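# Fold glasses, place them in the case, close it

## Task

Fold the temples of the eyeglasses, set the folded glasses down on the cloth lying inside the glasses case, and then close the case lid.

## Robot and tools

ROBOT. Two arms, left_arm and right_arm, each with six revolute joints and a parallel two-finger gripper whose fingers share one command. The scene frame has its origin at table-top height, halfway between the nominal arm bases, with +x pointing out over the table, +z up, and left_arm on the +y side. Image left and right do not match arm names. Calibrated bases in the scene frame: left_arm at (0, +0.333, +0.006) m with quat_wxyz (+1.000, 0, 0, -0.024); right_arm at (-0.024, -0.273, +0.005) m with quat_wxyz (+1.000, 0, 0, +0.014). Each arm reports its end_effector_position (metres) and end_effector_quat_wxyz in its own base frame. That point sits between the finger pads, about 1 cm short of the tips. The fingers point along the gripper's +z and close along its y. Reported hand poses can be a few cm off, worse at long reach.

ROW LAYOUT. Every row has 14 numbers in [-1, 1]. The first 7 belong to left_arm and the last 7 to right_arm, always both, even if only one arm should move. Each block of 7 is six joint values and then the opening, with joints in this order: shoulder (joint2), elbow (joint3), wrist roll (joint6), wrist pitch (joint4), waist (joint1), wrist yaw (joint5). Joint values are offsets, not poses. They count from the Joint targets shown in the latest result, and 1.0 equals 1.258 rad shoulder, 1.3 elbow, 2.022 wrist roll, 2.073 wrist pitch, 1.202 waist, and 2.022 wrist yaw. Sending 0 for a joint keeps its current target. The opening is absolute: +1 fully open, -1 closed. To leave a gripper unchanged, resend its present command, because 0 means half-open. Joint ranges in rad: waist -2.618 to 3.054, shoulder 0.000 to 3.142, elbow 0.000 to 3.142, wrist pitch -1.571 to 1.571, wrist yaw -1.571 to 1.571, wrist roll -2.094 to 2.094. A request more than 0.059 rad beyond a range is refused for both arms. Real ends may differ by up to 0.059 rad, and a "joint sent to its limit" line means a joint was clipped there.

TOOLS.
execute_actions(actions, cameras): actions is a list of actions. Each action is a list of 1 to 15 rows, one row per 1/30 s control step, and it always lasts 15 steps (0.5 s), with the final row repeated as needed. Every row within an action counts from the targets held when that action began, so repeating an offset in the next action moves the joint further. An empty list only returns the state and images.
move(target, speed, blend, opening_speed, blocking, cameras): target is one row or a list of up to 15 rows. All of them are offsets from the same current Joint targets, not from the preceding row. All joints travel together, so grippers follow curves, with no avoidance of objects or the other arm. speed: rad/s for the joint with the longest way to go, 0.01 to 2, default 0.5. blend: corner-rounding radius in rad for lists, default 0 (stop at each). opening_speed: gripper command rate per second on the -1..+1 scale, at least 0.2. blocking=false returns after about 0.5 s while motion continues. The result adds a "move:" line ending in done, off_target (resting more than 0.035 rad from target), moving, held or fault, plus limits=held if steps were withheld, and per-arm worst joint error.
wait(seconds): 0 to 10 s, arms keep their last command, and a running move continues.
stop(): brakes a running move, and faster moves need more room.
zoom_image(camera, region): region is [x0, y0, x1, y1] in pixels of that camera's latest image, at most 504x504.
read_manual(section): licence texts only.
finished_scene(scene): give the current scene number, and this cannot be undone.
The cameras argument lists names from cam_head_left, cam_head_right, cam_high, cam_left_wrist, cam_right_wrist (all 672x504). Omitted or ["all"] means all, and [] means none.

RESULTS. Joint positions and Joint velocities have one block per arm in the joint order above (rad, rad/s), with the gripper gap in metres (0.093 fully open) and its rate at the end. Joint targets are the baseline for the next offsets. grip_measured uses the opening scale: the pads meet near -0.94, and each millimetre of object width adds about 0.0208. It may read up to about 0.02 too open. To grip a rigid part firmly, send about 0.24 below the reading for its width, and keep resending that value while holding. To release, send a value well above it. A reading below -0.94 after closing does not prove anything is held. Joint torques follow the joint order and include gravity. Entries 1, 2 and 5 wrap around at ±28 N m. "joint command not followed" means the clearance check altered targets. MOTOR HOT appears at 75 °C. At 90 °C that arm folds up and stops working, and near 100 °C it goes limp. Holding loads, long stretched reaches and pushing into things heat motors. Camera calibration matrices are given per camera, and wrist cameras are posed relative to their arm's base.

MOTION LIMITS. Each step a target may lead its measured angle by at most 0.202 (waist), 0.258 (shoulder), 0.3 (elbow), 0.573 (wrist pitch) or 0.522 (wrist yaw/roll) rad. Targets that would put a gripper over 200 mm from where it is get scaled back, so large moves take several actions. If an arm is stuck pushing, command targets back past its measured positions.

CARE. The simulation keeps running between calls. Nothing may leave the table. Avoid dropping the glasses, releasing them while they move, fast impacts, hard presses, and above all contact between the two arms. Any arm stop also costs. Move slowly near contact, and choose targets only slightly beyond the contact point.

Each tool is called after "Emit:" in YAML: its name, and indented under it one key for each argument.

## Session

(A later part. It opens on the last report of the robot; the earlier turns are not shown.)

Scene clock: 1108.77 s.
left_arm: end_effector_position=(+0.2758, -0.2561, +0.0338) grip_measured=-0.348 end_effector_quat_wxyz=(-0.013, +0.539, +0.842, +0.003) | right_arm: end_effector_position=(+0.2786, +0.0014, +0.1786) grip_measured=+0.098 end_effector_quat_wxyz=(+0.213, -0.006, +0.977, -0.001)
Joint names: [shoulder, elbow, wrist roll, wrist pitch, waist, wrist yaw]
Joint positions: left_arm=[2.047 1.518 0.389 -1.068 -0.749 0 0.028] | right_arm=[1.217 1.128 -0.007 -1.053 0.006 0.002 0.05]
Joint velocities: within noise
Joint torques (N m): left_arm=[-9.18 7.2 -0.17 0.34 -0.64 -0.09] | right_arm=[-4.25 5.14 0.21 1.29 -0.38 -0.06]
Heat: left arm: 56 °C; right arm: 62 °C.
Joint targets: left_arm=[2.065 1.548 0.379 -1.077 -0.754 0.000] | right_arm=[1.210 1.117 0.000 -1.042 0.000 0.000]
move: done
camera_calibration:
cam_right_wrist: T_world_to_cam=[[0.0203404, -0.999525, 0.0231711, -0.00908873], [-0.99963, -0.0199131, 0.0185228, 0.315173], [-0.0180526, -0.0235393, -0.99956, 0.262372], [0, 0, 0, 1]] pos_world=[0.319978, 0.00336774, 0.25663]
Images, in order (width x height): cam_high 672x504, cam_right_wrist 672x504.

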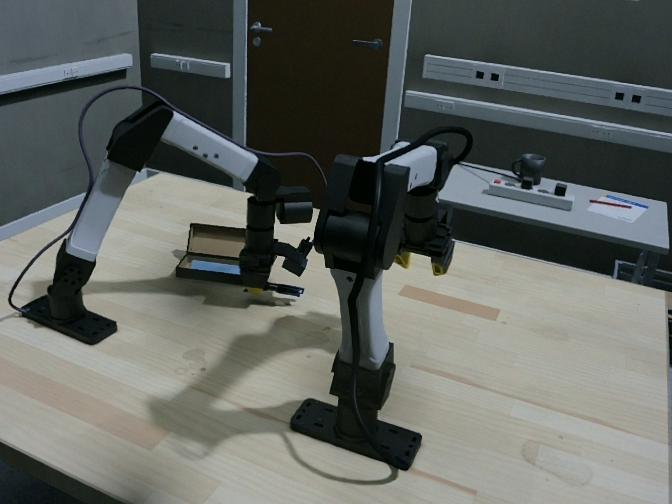

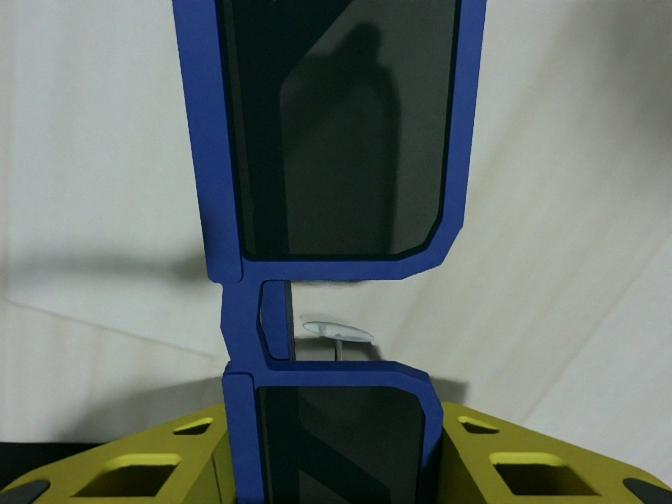

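Emit:
move:
  target:
    - [-0.0994,0.1285,0,-0.1003,0,0,-0.45,0,0,0,0,0,0,0.1]
    - [-0.2782,-0.0638,0.27,-0.1052,0.4185,0,-0.45,0,0,0,0,0,0,0.1]
  speed: [0.4,0.5]
  blend: 0.05

Emit:
zoom_image:
  camera: "cam_high"
  region: [160, 190, 310, 300]

Emit:
zoom_image:
  camera: "cam_head_left"
  region: [160, 110, 330, 240]

Emit:
zoom_image:
  camera: "cam_head_right"
  region: [170, 110, 340, 240]

Scene clock: 1130.17 s.
left_arm: end_effector_position=(+0.3111, -0.0795, +0.1208) grip_measured=-0.349 end_effector_quat_wxyz=(+0.001, +0.549, +0.836, +0.000) | right_arm: end_effector_position=(+0.2786, +0.0014, +0.1786) grip_measured=+0.098 end_effector_quat_wxyz=(+0.213, -0.006, +0.977, -0.001)
Joint names: [shoulder, elbow, wrist roll, wrist pitch, waist, wrist yaw]
Joint positions: left_arm=[1.756 1.477 0.914 -1.29 -0.25 0 0.028] | right_arm=[1.217 1.128 -0.006 -1.053 0.006 0.002 0.05]
Joint velocities: within noise
Joint torques (N m): left_arm=[-12.41 3.93 0 0.4 -0.23 -0.08] | right_arm=[-4.25 5.15 0.2 1.29 -0.38 -0.06]
Heat: left arm: 56 °C; right arm: 60 °C.
Joint targets: left_arm=[1.715 1.465 0.925 -1.295 -0.251 0.000] | right_arm=[1.210 1.117 0.000 -1.042 0.000 0.000]
move: off_target (left_arm); left_arm: the shoulder is farthest, 0.041 rad from its target
camera_calibration:
cam_left_wrist: T_world_to_cam=[[-0.924206, -0.381092, -0.0247321, 0.26089], [-0.355271, 0.834216, 0.421741, 0.167305], [-0.14009, 0.398562, -0.906379, 0.268163], [0, 0, 0, 1]] pos_world=[0.338122, -0.147025, 0.178951]
cam_right_wrist: T_world_to_cam=[[0.0199936, -0.999535, 0.0230126, -0.00896378], [-0.999637, -0.0195692, 0.0185198, 0.315175], [-0.0180609, -0.0233745, -0.999564, 0.262375], [0, 0, 0, 1]] pos_world=[0.319979, 0.00334102, 0.25663]

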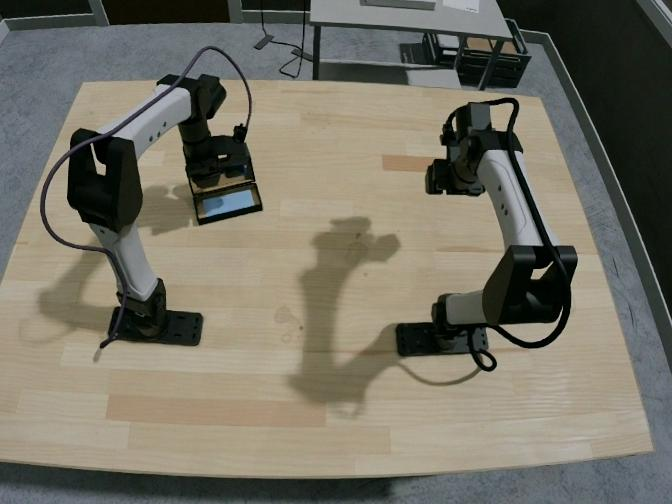

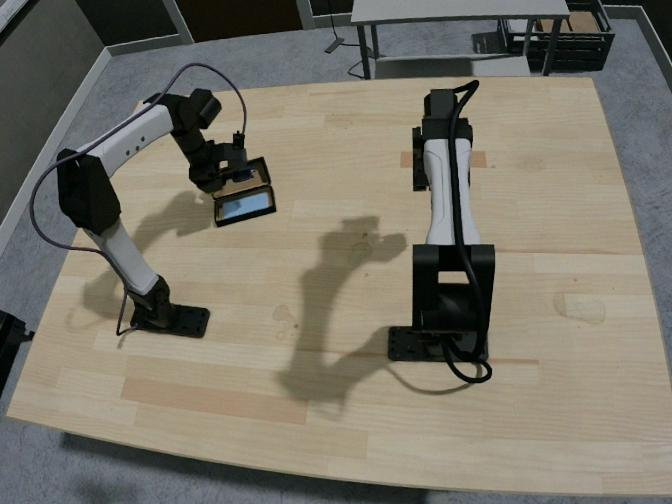

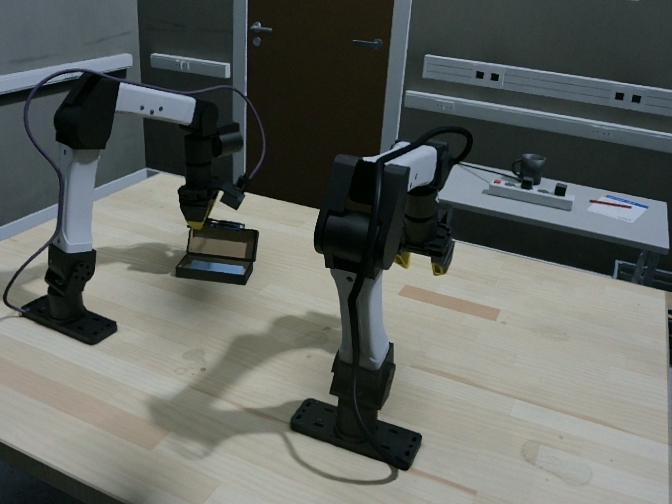

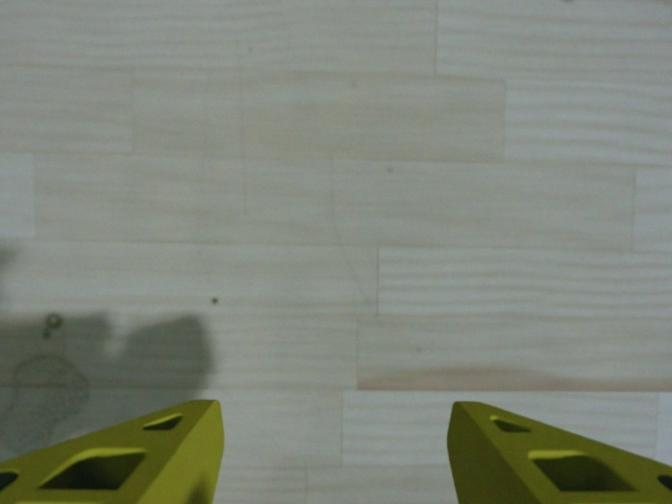

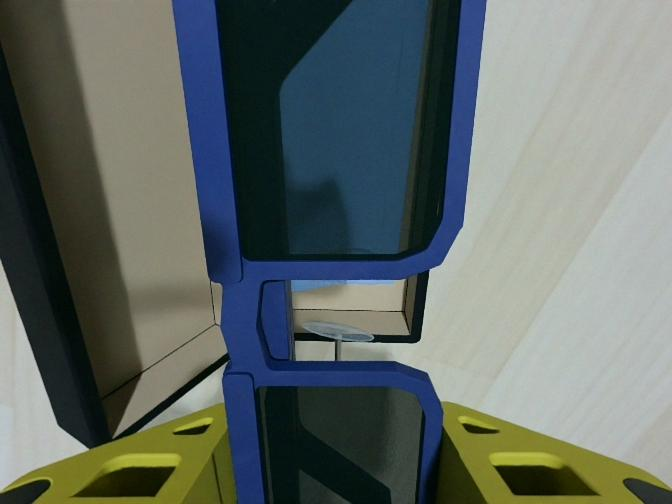

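Scaled by 3.360 from the camera's 672x504 image, which has a finer 960x720 frame.

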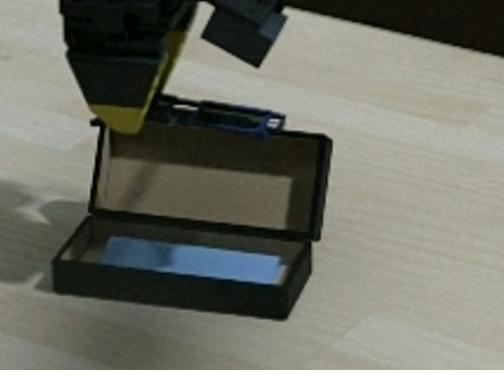

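Scaled by 2.965 from the camera's 672x504 image, which has a finer 960x720 frame.

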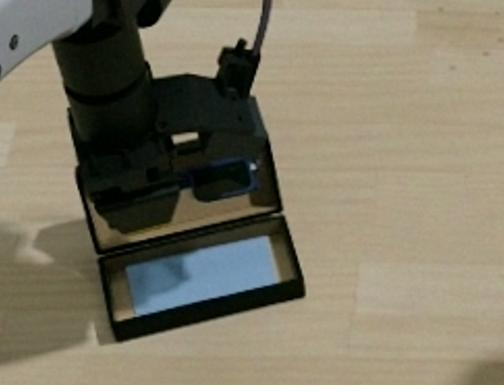

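Scaled by 2.965 from the camera's 672x504 image, which has a finer 960x720 frame.

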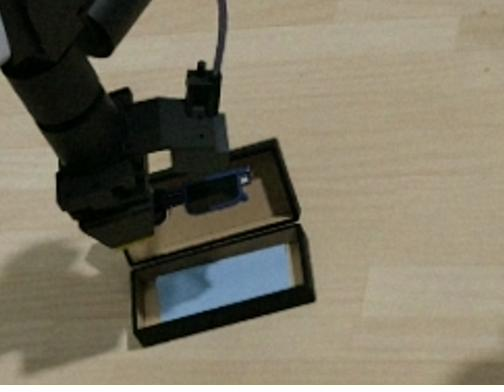

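Emit:
move:
  target: [0.093,-0.2062,0,0.1703,0,0,-0.45,0,0,0,0,0,0,0.1]
  speed: 0.2
  cameras: ["cam_right_wrist","cam_high","cam_head_left"]

Emit:
zoom_image:
  camera: "cam_high"
  region: [160, 200, 290, 300]

Emit:
zoom_image:
  camera: "cam_head_left"
  region: [170, 130, 290, 230]

Scene clock: 1162.50 s.
left_arm: end_effector_position=(+0.3101, -0.0792, +0.0355) grip_measured=-0.349 end_effector_quat_wxyz=(+0.001, +0.550, +0.835, +0.000) | right_arm: end_effector_position=(+0.2786, +0.0014, +0.1786) grip_measured=+0.098 end_effector_quat_wxyz=(+0.213, -0.006, +0.977, -0.001)
Joint names: [shoulder, elbow, wrist roll, wrist pitch, waist, wrist yaw]
Joint positions: left_arm=[1.819 1.207 0.915 -0.958 -0.25 0 0.028] | right_arm=[1.217 1.128 -0.006 -1.053 0.006 0.002 0.05]
Joint velocities: within noise
Joint torques (N m): left_arm=[-7.28 3.78 0.02 0.61 -0.29 -0.07] | right_arm=[-4.23 5.14 0.21 1.29 -0.38 -0.06]
Heat: left arm: 58 °C; right arm: 59 °C.
Joint targets: left_arm=[1.832 1.197 0.925 -0.942 -0.251 0.000] | right_arm=[1.210 1.117 0.000 -1.042 0.000 0.000]
move: done
camera_calibration:
cam_right_wrist: T_world_to_cam=[[0.0199936, -0.999535, 0.0230126, -0.00896378], [-0.999637, -0.0195692, 0.0185198, 0.315175], [-0.0180609, -0.0233745, -0.999564, 0.262375], [0, 0, 0, 1]] pos_world=[0.319979, 0.00334102, 0.25663]
Images, in order (width x height): cam_head_left 672x504, cam_high 672x504, cam_right_wrist 672x504.

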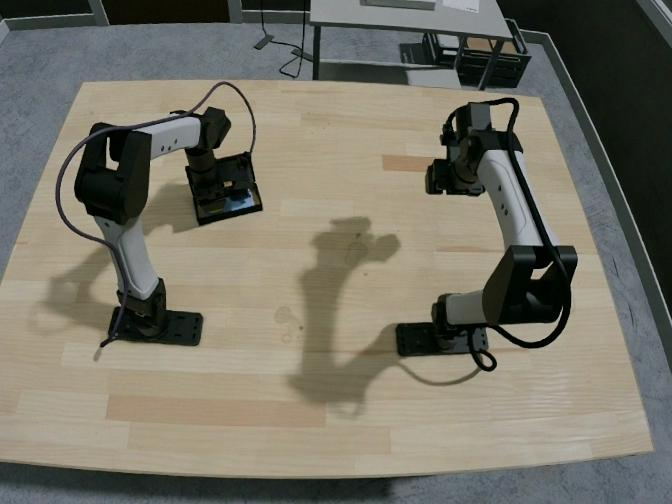

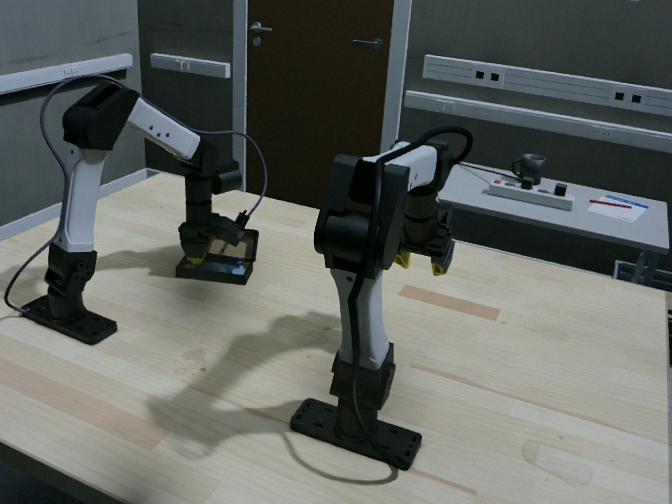

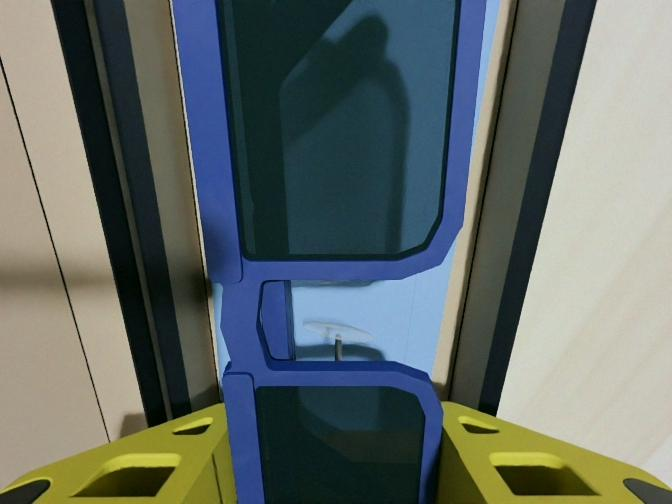

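Scaled by 3.877 from the camera's 672x504 image, which has a finer 960x720 frame.

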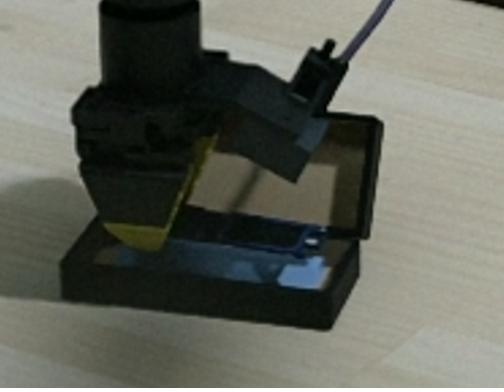

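Scaled by 4.200 from the camera's 672x504 image, which has a finer 960x720 frame.

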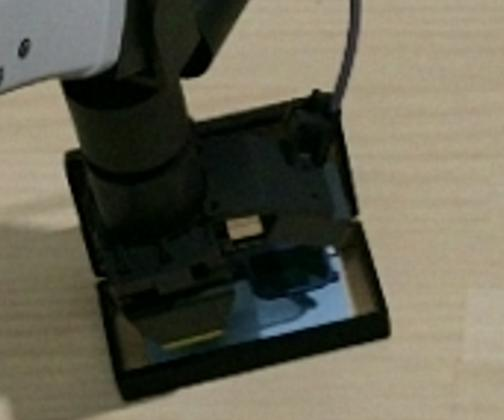

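Emit:
move:
  target: [0.0154,-0.0238,0,0.0243,0,0,-0.45,0,0,0,0,0,0,0.1]
  speed: 0.05
  cameras: ["cam_right_wrist","cam_high"]

Emit:
zoom_image:
  camera: "cam_high"
  region: [160, 200, 290, 300]

Scene clock: 1175.53 s.
left_arm: end_effector_position=(+0.3107, -0.0793, +0.0234) grip_measured=-0.349 end_effector_quat_wxyz=(+0.002, +0.550, +0.835, +0.001) | right_arm: end_effector_position=(+0.2786, +0.0014, +0.1786) grip_measured=+0.098 end_effector_quat_wxyz=(+0.213, -0.006, +0.977, -0.001)
Joint names: [shoulder, elbow, wrist roll, wrist pitch, waist, wrist yaw]
Joint positions: left_arm=[1.836 1.177 0.915 -0.908 -0.25 0 0.028] | right_arm=[1.217 1.128 -0.006 -1.053 0.006 0.002 0.05]
Joint velocities: within noise
Joint torques (N m): left_arm=[-7.12 3.59 0.02 0.63 -0.25 -0.07] | right_arm=[-4.23 5.14 0.21 1.29 -0.38 -0.06]
Heat: left arm: 54 °C; right arm: 58 °C.
Joint targets: left_arm=[1.851 1.166 0.925 -0.892 -0.251 0.000] | right_arm=[1.210 1.117 0.000 -1.042 0.000 0.000]
move: done
camera_calibration:
cam_right_wrist: T_world_to_cam=[[0.0199936, -0.999535, 0.0230126, -0.00896378], [-0.999637, -0.0195692, 0.0185198, 0.315175], [-0.0180609, -0.0233745, -0.999564, 0.262375], [0, 0, 0, 1]] pos_world=[0.319979, 0.00334102, 0.25663]
Images, in order (width x height): cam_high 672x504, cam_right_wrist 672x504.

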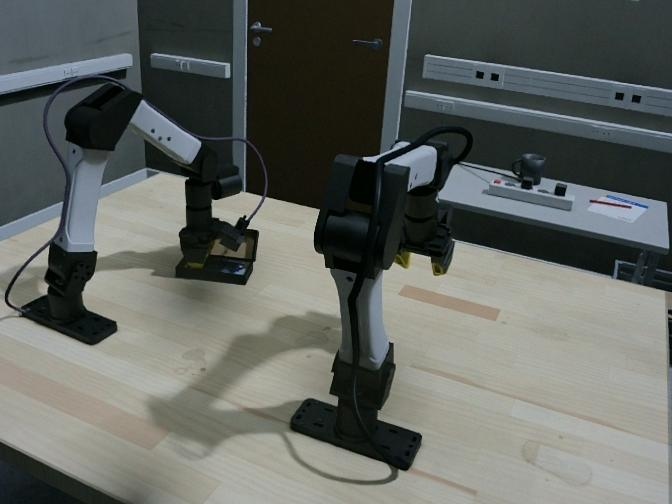

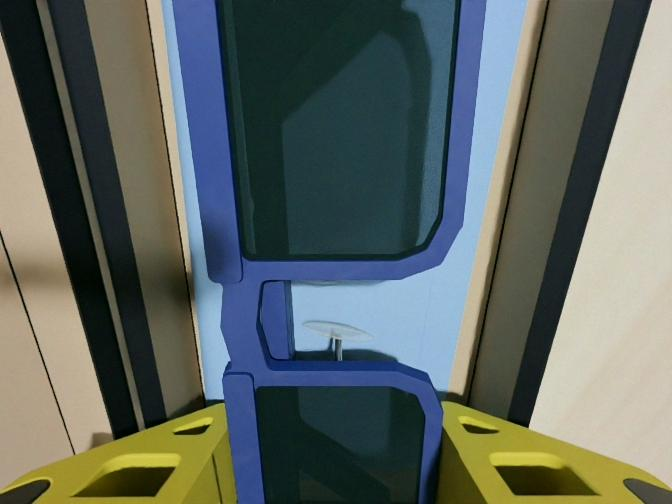

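Scaled by 3.877 from the camera's 672x504 image, which has a finer 960x720 frame.

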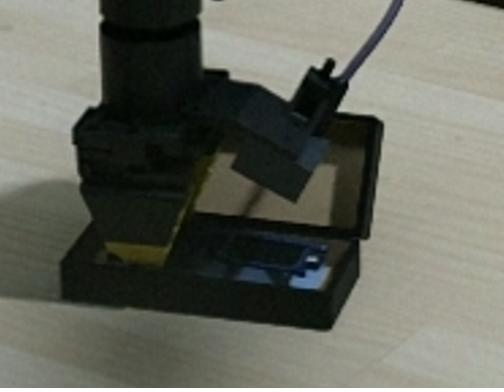

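Emit:
move:
  target: [0.0068,-0.0115,0,0.0115,0,0,-0.45,0,0,0,0,0,0,0.1]
  speed: 0.05
  cameras: ["cam_right_wrist","cam_high"]

Emit:
zoom_image:
  camera: "cam_high"
  region: [160, 200, 290, 300]

Scene clock: 1183.27 s.
left_arm: end_effector_position=(+0.3116, -0.0796, +0.0196) grip_measured=-0.349 end_effector_quat_wxyz=(+0.005, +0.550, +0.835, +0.002) | right_arm: end_effector_position=(+0.2786, +0.0014, +0.1786) grip_measured=+0.098 end_effector_quat_wxyz=(+0.213, -0.006, +0.977, -0.001)
Joint names: [shoulder, elbow, wrist roll, wrist pitch, waist, wrist yaw]
Joint positions: left_arm=[1.84 1.167 0.915 -0.887 -0.25 0 0.028] | right_arm=[1.217 1.128 -0.006 -1.053 0.006 0.002 0.05]
Joint velocities: within noise
Joint torques (N m): left_arm=[-6.78 3.22 0.03 0.69 -0.25 -0.09] | right_arm=[-4.25 5.14 0.21 1.29 -0.38 -0.06]
Heat: left arm: 53 °C; right arm: 58 °C.
Joint targets: left_arm=[1.860 1.151 0.925 -0.868 -0.251 0.000] | right_arm=[1.210 1.117 0.000 -1.042 0.000 0.000]
move: done
camera_calibration:
cam_right_wrist: T_world_to_cam=[[0.0199936, -0.999535, 0.0230126, -0.00896378], [-0.999637, -0.0195692, 0.0185198, 0.315175], [-0.0180609, -0.0233745, -0.999564, 0.262375], [0, 0, 0, 1]] pos_world=[0.319979, 0.00334102, 0.25663]
Images, in order (width x height): cam_high 672x504, cam_right_wrist 672x504.

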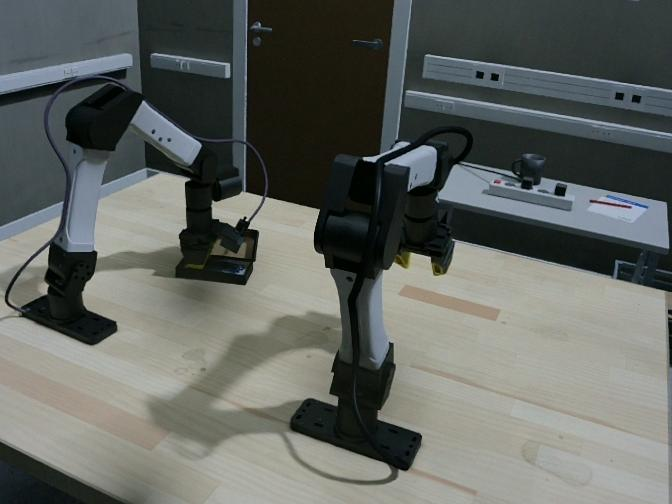

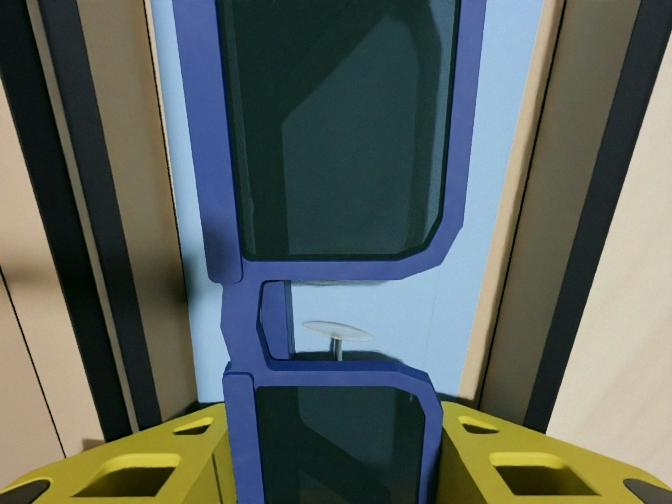

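Scaled by 3.877 from the camera's 672x504 image, which has a finer 960x720 frame.

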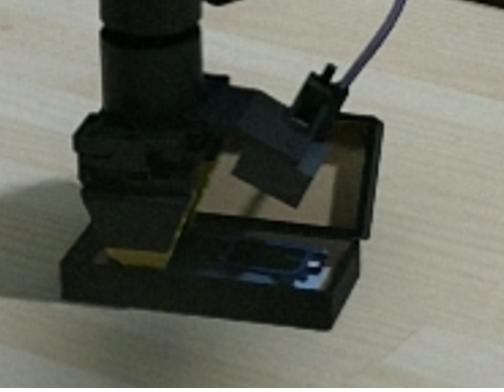

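Emit:
move:
  target: [0,0,0,0,0,0,0.02,0,0,0,0,0,0,0.1]
  opening_speed: 0.25
  cameras: ["cam_right_wrist","cam_high"]

Emit:
zoom_image:
  camera: "cam_high"
  region: [160, 200, 290, 300]

Scene clock: 1191.43 s.
left_arm: end_effector_position=(+0.3113, -0.0795, +0.0196) grip_measured=+0.003 end_effector_quat_wxyz=(+0.004, +0.551, +0.835, +0.001) | right_arm: end_effector_position=(+0.2786, +0.0014, +0.1786) grip_measured=+0.098 end_effector_quat_wxyz=(+0.213, -0.006, +0.977, -0.001)
Joint names: [shoulder, elbow, wrist roll, wrist pitch, waist, wrist yaw]
Joint positions: left_arm=[1.84 1.167 0.917 -0.888 -0.25 0 0.045] | right_arm=[1.217 1.128 -0.006 -1.053 0.006 0.002 0.05]
Joint velocities: within noise
Joint torques (N m): left_arm=[-6.71 3.21 0.01 0.69 -0.27 -0.06] | right_arm=[-4.25 5.15 0.2 1.29 -0.39 -0.06]
Heat: left arm: 52 °C; right arm: 58 °C.
Joint targets: left_arm=[1.860 1.151 0.925 -0.868 -0.251 0.000] | right_arm=[1.210 1.117 0.000 -1.042 0.000 0.000]
move: done
camera_calibration:
cam_right_wrist: T_world_to_cam=[[0.0199936, -0.999535, 0.0230126, -0.00896378], [-0.999637, -0.0195692, 0.0185198, 0.315175], [-0.0180609, -0.0233745, -0.999564, 0.262375], [0, 0, 0, 1]] pos_world=[0.319979, 0.00334102, 0.25663]
Images, in order (width x height): cam_high 672x504, cam_right_wrist 672x504.

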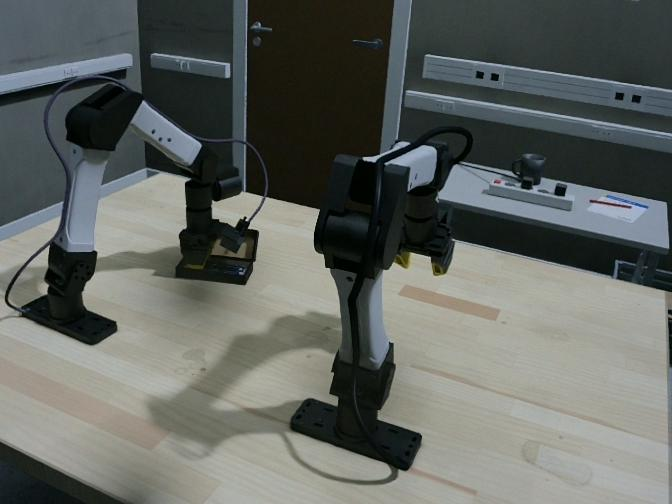

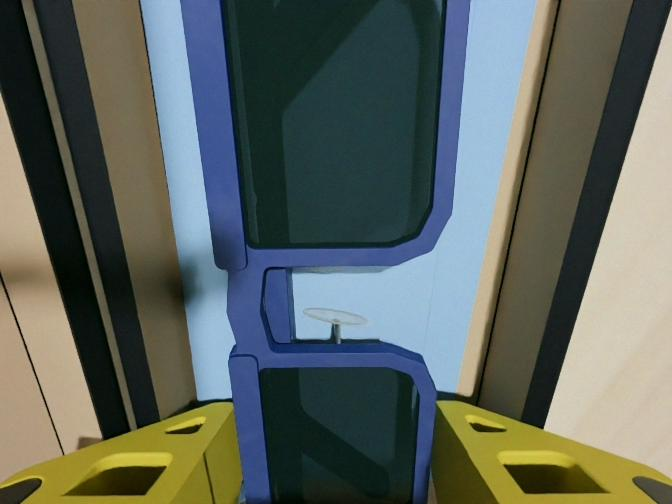

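Scaled by 3.877 from the camera's 672x504 image, which has a finer 960x720 frame.

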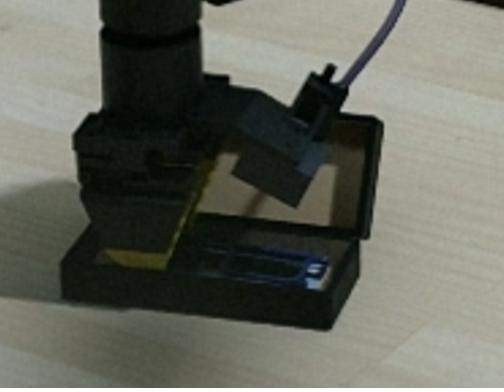

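Emit:
move:
  target:
    - [0,0,0,0,0,0,0.1,0,0,0,0,0,0,0.1]
    - [-0.0477,0.0315,0,-0.0145,0,0,0.1,0,0,0,0,0,0,0.1]
    - [-0.1184,0.2738,0,-0.2084,0,0,0.1,0,0,0,0,0,0,0.1]
  speed: [0.1,0.1,0.2]
  opening_speed: 0.25

Emit:
zoom_image:
  camera: "cam_high"
  region: [160, 200, 290, 300]

Emit:
zoom_image:
  camera: "cam_head_right"
  region: [170, 110, 340, 240]

Scene clock: 1206.13 s.
left_arm: end_effector_position=(+0.3110, -0.0794, +0.1227) grip_measured=+0.098 end_effector_quat_wxyz=(+0.004, +0.552, +0.834, +0.001) | right_arm: end_effector_position=(+0.2786, +0.0014, +0.1786) grip_measured=+0.098 end_effector_quat_wxyz=(+0.213, -0.006, +0.977, -0.001)
Joint names: [shoulder, elbow, wrist roll, wrist pitch, waist, wrist yaw]
Joint positions: left_arm=[1.749 1.476 0.919 -1.29 -0.25 0 0.05] | right_arm=[1.217 1.128 -0.006 -1.053 0.006 0.002 0.05]
Joint velocities: within noise
Joint torques (N m): left_arm=[-12.08 7.43 -0.02 0.36 -0.23 -0.07] | right_arm=[-4.23 5.15 0.21 1.29 -0.36 -0.06]
Heat: left arm: 51 °C; right arm: 57 °C.
Joint targets: left_arm=[1.711 1.507 0.925 -1.300 -0.251 0.000] | right_arm=[1.210 1.117 0.000 -1.042 0.000 0.000]
move: off_target (left_arm); left_arm: the shoulder is farthest, 0.038 rad from its target
camera_calibration:
cam_left_wrist: T_world_to_cam=[[-0.926067, -0.376192, -0.0296488, 0.262387], [-0.353297, 0.836731, 0.418405, 0.166435], [-0.132592, 0.397946, -0.907777, 0.267601], [0, 0, 0, 1]] pos_world=[0.337271, -0.147044, 0.181064]
cam_right_wrist: T_world_to_cam=[[0.0199936, -0.999535, 0.0230126, -0.00896378], [-0.999637, -0.0195692, 0.0185198, 0.315175], [-0.0180609, -0.0233745, -0.999564, 0.262375], [0, 0, 0, 1]] pos_world=[0.319979, 0.00334102, 0.25663]

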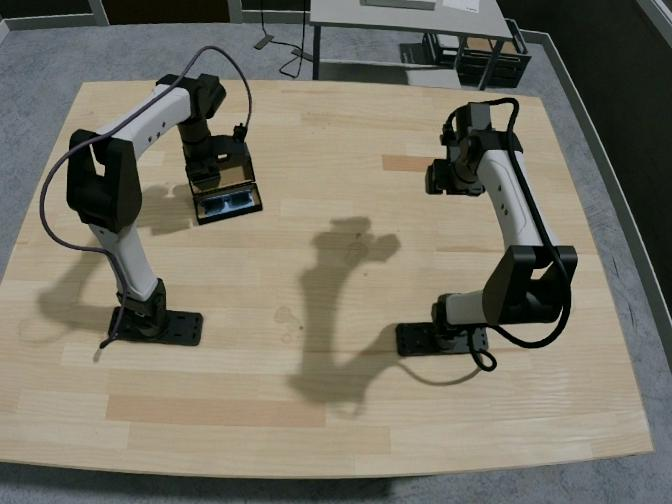

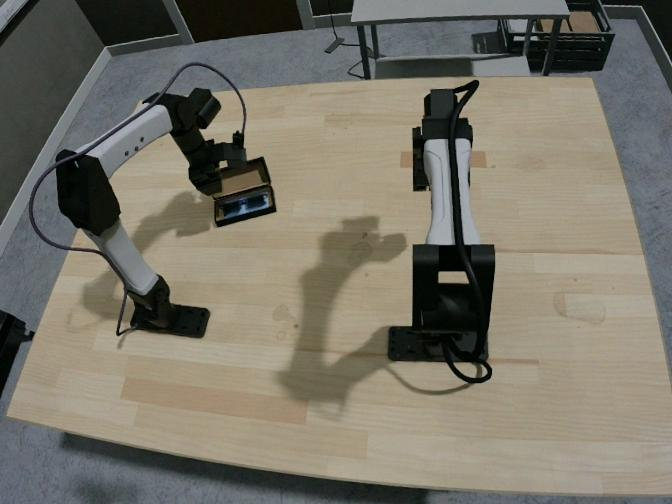

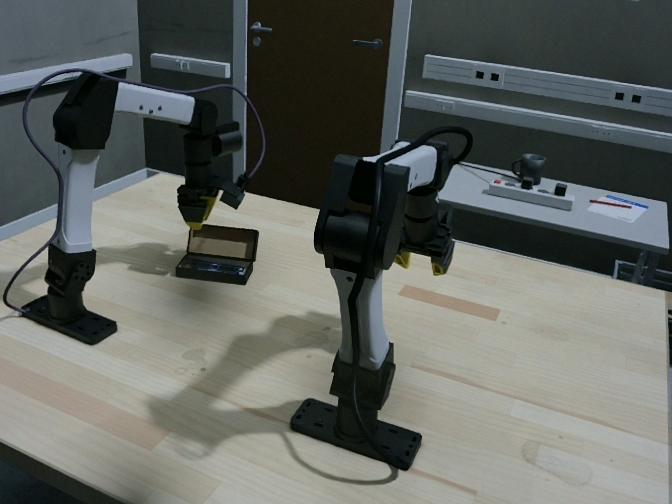

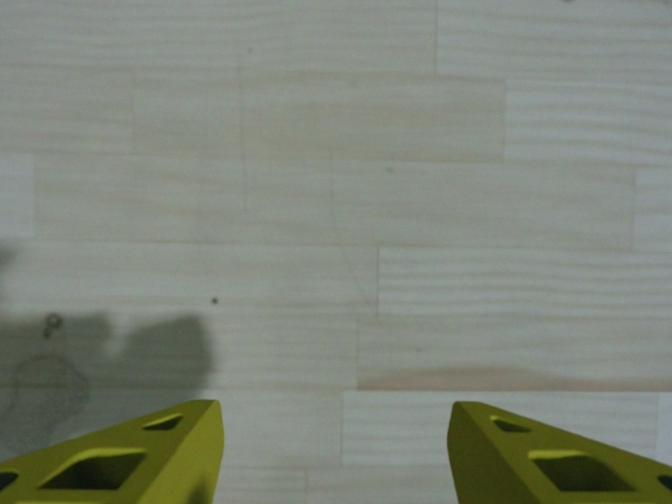

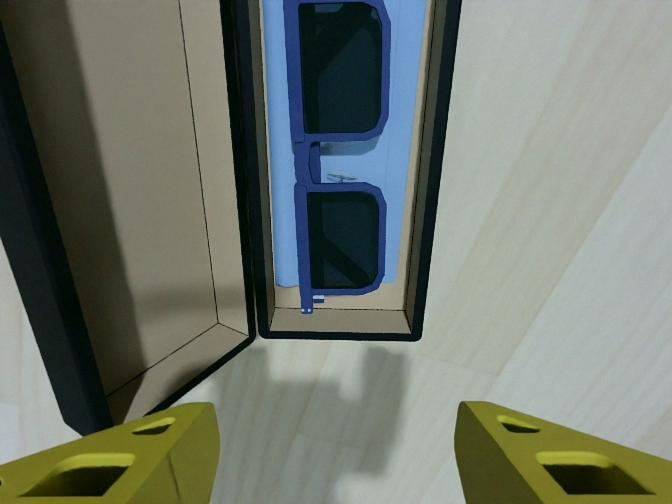

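Scaled by 3.877 from the camera's 672x504 image, which has a finer 960x720 frame.

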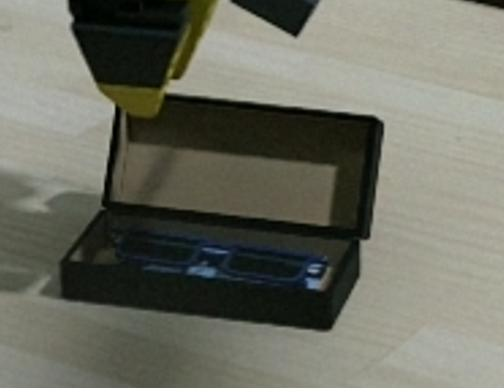

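Scaled by 2.965 from the camera's 672x504 image, which has a finer 960x720 frame.

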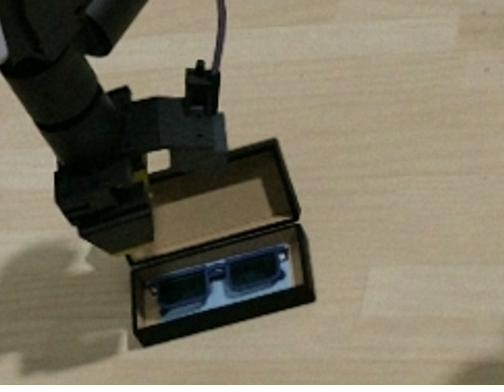

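Emit:
move:
  target:
    - [0.4205,0.5254,0.0707,-0.0434,0.1007,0,-0.9,0,0,0,0,0,0,0.1]
    - [0.4086,0.2915,0.0707,0.0873,0.1007,0,-0.9,0,0,0,0,0,0,0.1]
  speed: [0.6,0.3]
  opening_speed: 1.0

Emit:
zoom_image:
  camera: "cam_high"
  region: [150, 180, 310, 300]

Emit:
zoom_image:
  camera: "cam_head_right"
  region: [170, 110, 340, 240]

Scene clock: 1258.23 s.
left_arm: end_effector_position=(+0.4541, -0.0605, +0.0611) grip_measured=-0.898 end_effector_quat_wxyz=(+0.049, +0.560, +0.827, +0.025) | right_arm: end_effector_position=(+0.2786, +0.0014, +0.1786) grip_measured=+0.098 end_effector_quat_wxyz=(+0.213, -0.006, +0.977, -0.001)
Joint names: [shoulder, elbow, wrist roll, wrist pitch, waist, wrist yaw]
Joint positions: left_arm=[2.222 1.897 1.058 -1.135 -0.132 0 0.002] | right_arm=[1.217 1.128 -0.006 -1.053 0.006 0.002 0.05]
Joint velocities: within noise
Joint torques (N m): left_arm=[-12.66 4.14 0.02 0.87 0.05 -0.06] | right_arm=[-4.25 5.14 0.21 1.29 -0.38 -0.06]
Heat: left arm: 59 °C; right arm: 56 °C.
Joint targets: left_arm=[2.225 1.886 1.068 -1.119 -0.130 0.000] | right_arm=[1.210 1.117 0.000 -1.042 0.000 0.000]
move: done
camera_calibration:
cam_left_wrist: T_world_to_cam=[[-0.926317, -0.357303, -0.119461, 0.406888], [-0.375426, 0.848936, 0.371971, 0.240545], [-0.031491, 0.389412, -0.920525, 0.177517], [0, 0, 0, 1]] pos_world=[0.472805, -0.127952, 0.12254]
cam_right_wrist: T_world_to_cam=[[0.0199936, -0.999535, 0.0230126, -0.00896378], [-0.999637, -0.0195692, 0.0185198, 0.315175], [-0.0180609, -0.0233745, -0.999564, 0.262375], [0, 0, 0, 1]] pos_world=[0.319979, 0.00334102, 0.25663]

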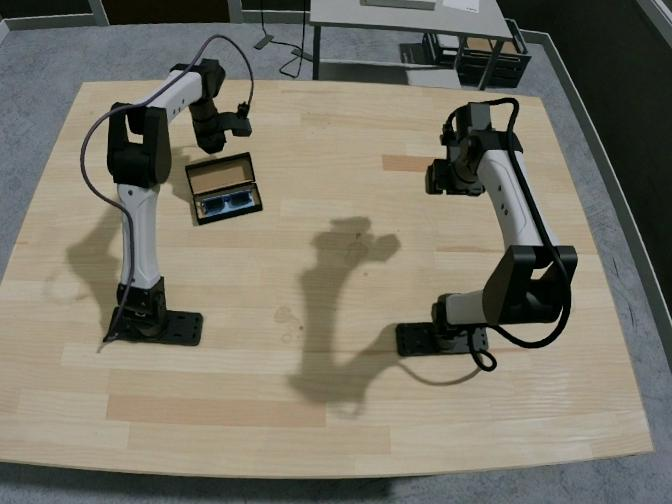

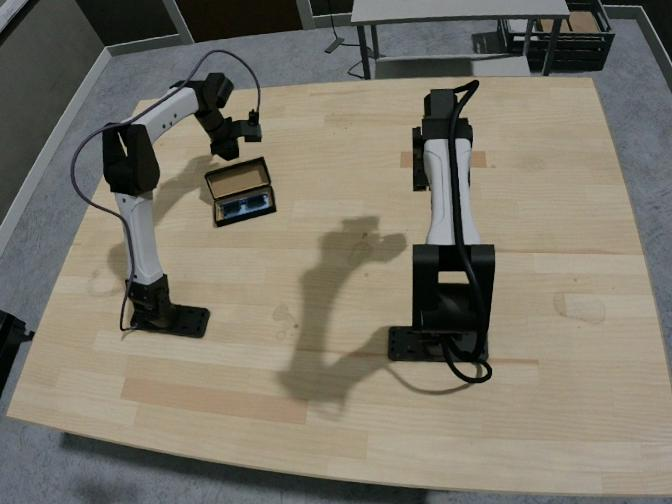

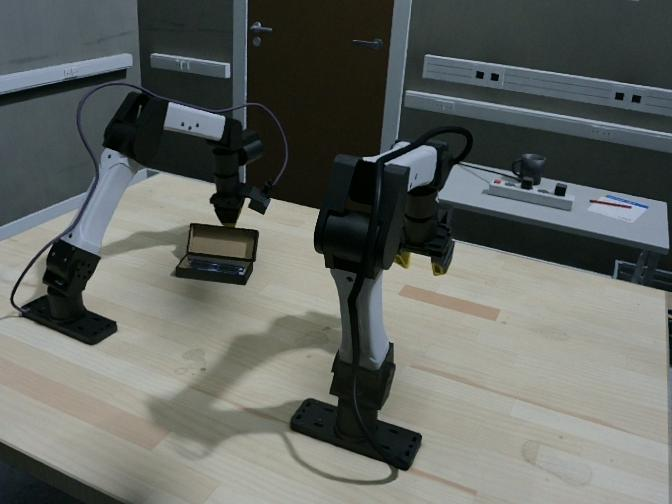

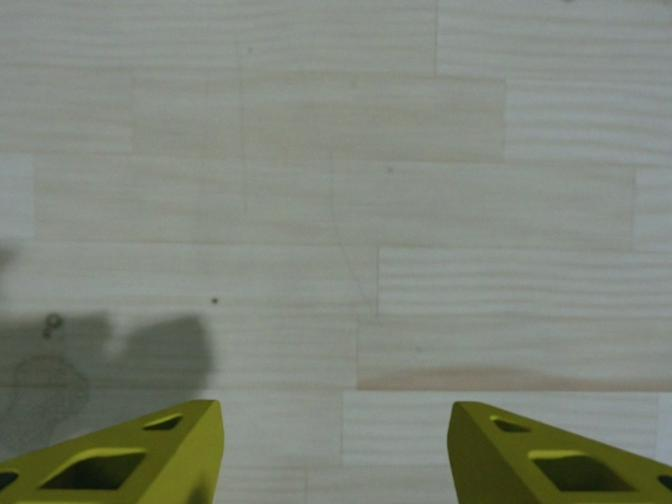

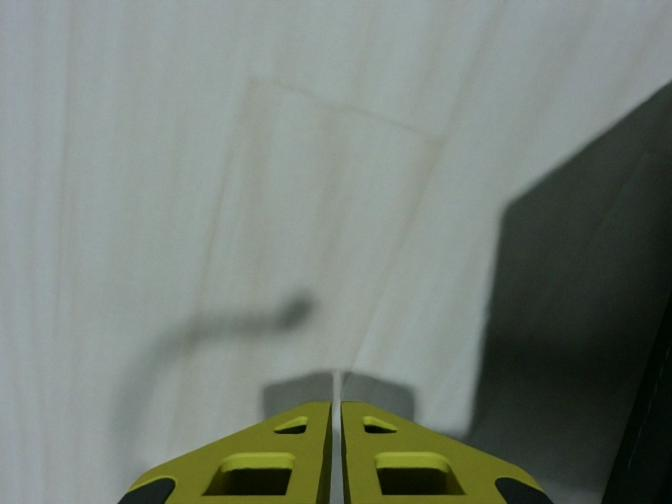

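Scaled by 3.150 from the camera's 672x504 image, which has a finer 960x720 frame.

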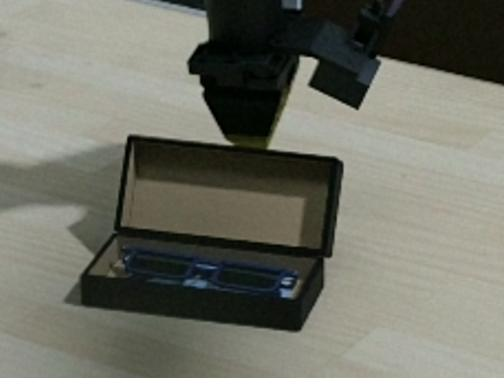

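Scaled by 2.965 from the camera's 672x504 image, which has a finer 960x720 frame.

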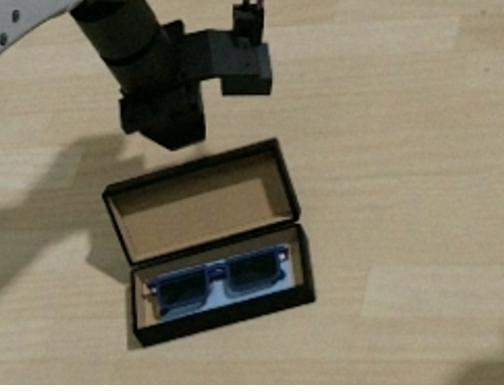

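Emit:
move:
  target:
    - [-0.0374,0,0,0,0,0,-0.9,0,0,0,0,0,0,0.1]
    - [-0.2027,-0.2315,-0.0336,0.0516,-0.0541,0,-0.9,0,0,0,0,0,0,0.1]
  speed: [0.2,0.12]

Emit:
zoom_image:
  camera: "cam_high"
  region: [150, 180, 310, 300]

Emit:
zoom_image:
  camera: "cam_head_right"
  region: [170, 110, 340, 240]

Scene clock: 1275.60 s.
left_arm: end_effector_position=(+0.4064, -0.0771, +0.0652) grip_measured=-0.898 end_effector_quat_wxyz=(+0.058, +0.563, +0.824, +0.025) | right_arm: end_effector_position=(+0.2786, +0.0014, +0.1786) grip_measured=+0.098 end_effector_quat_wxyz=(+0.213, -0.006, +0.977, -0.001)
Joint names: [shoulder, elbow, wrist roll, wrist pitch, waist, wrist yaw]
Joint positions: left_arm=[2.021 1.599 1.012 -1.022 -0.187 0 0.002] | right_arm=[1.217 1.128 -0.006 -1.053 0.006 0.002 0.05]
Joint velocities: within noise
Joint torques (N m): left_arm=[-16.16 3.86 -0.18 0.84 -0.79 -0.07] | right_arm=[-4.25 5.14 0.21 1.29 -0.38 -0.06]
Heat: left arm: 60 °C; right arm: 55 °C.
Joint targets: left_arm=[1.970 1.585 1.000 -1.012 -0.195 0.000] | right_arm=[1.210 1.117 0.000 -1.042 0.000 0.000]
move: off_target (left_arm); left_arm: the shoulder is farthest, 0.051 rad from its target
camera_calibration:
cam_left_wrist: T_world_to_cam=[[-0.927829, -0.349167, -0.131207, 0.359302], [-0.372771, 0.855539, 0.359297, 0.235454], [-0.0132018, 0.382276, -0.923954, 0.178429], [0, 0, 0, 1]] pos_world=[0.423497, -0.144193, 0.127405]
cam_right_wrist: T_world_to_cam=[[0.0199936, -0.999535, 0.0230126, -0.00896378], [-0.999637, -0.0195692, 0.0185198, 0.315175], [-0.0180609, -0.0233745, -0.999564, 0.262375], [0, 0, 0, 1]] pos_world=[0.319979, 0.00334102, 0.25663]

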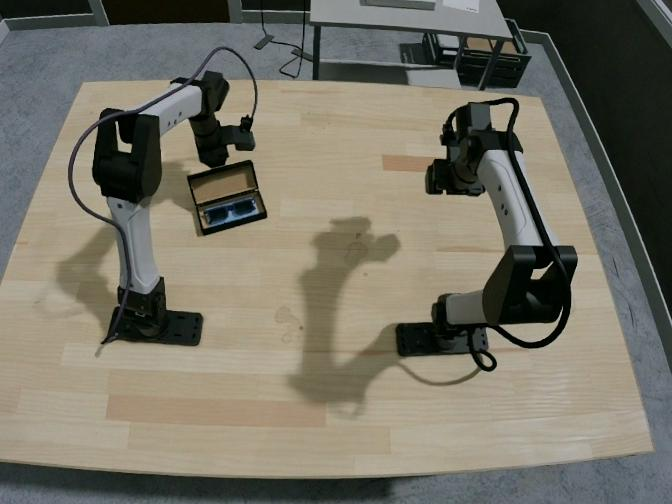

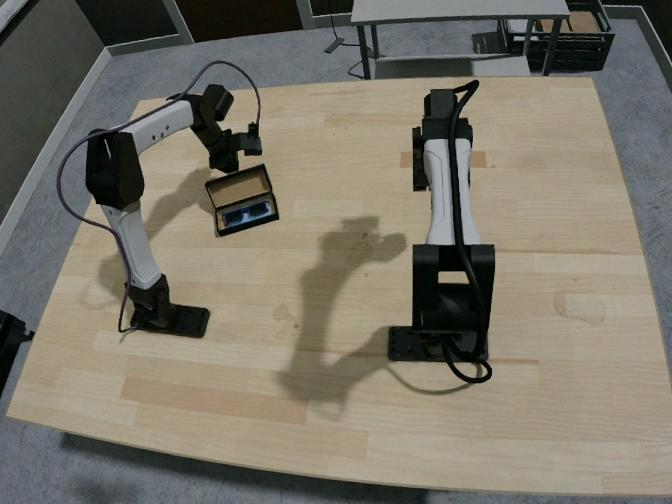

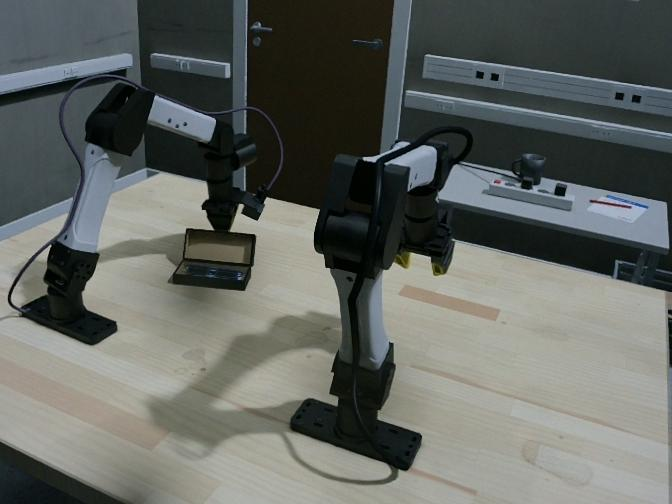

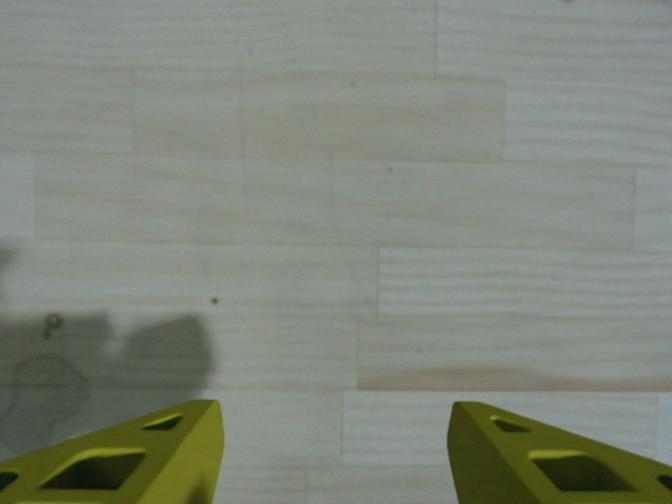

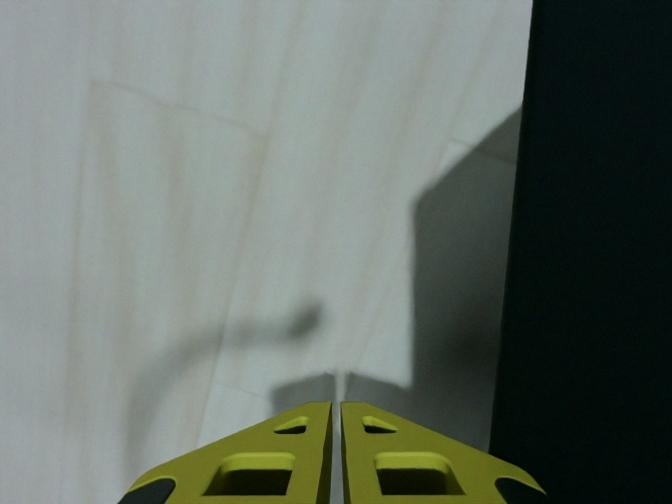

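Scaled by 3.150 from the camera's 672x504 image, which has a finer 960x720 frame.

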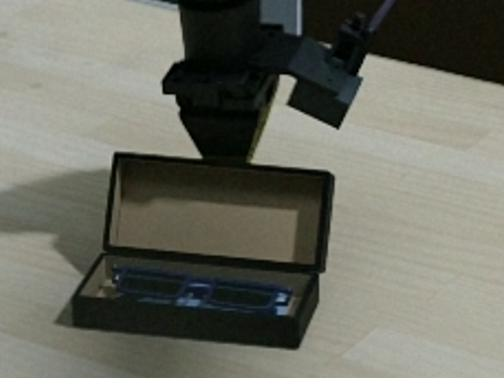

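Scaled by 2.965 from the camera's 672x504 image, which has a finer 960x720 frame.

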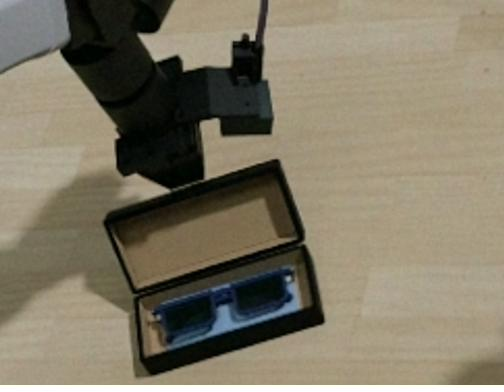

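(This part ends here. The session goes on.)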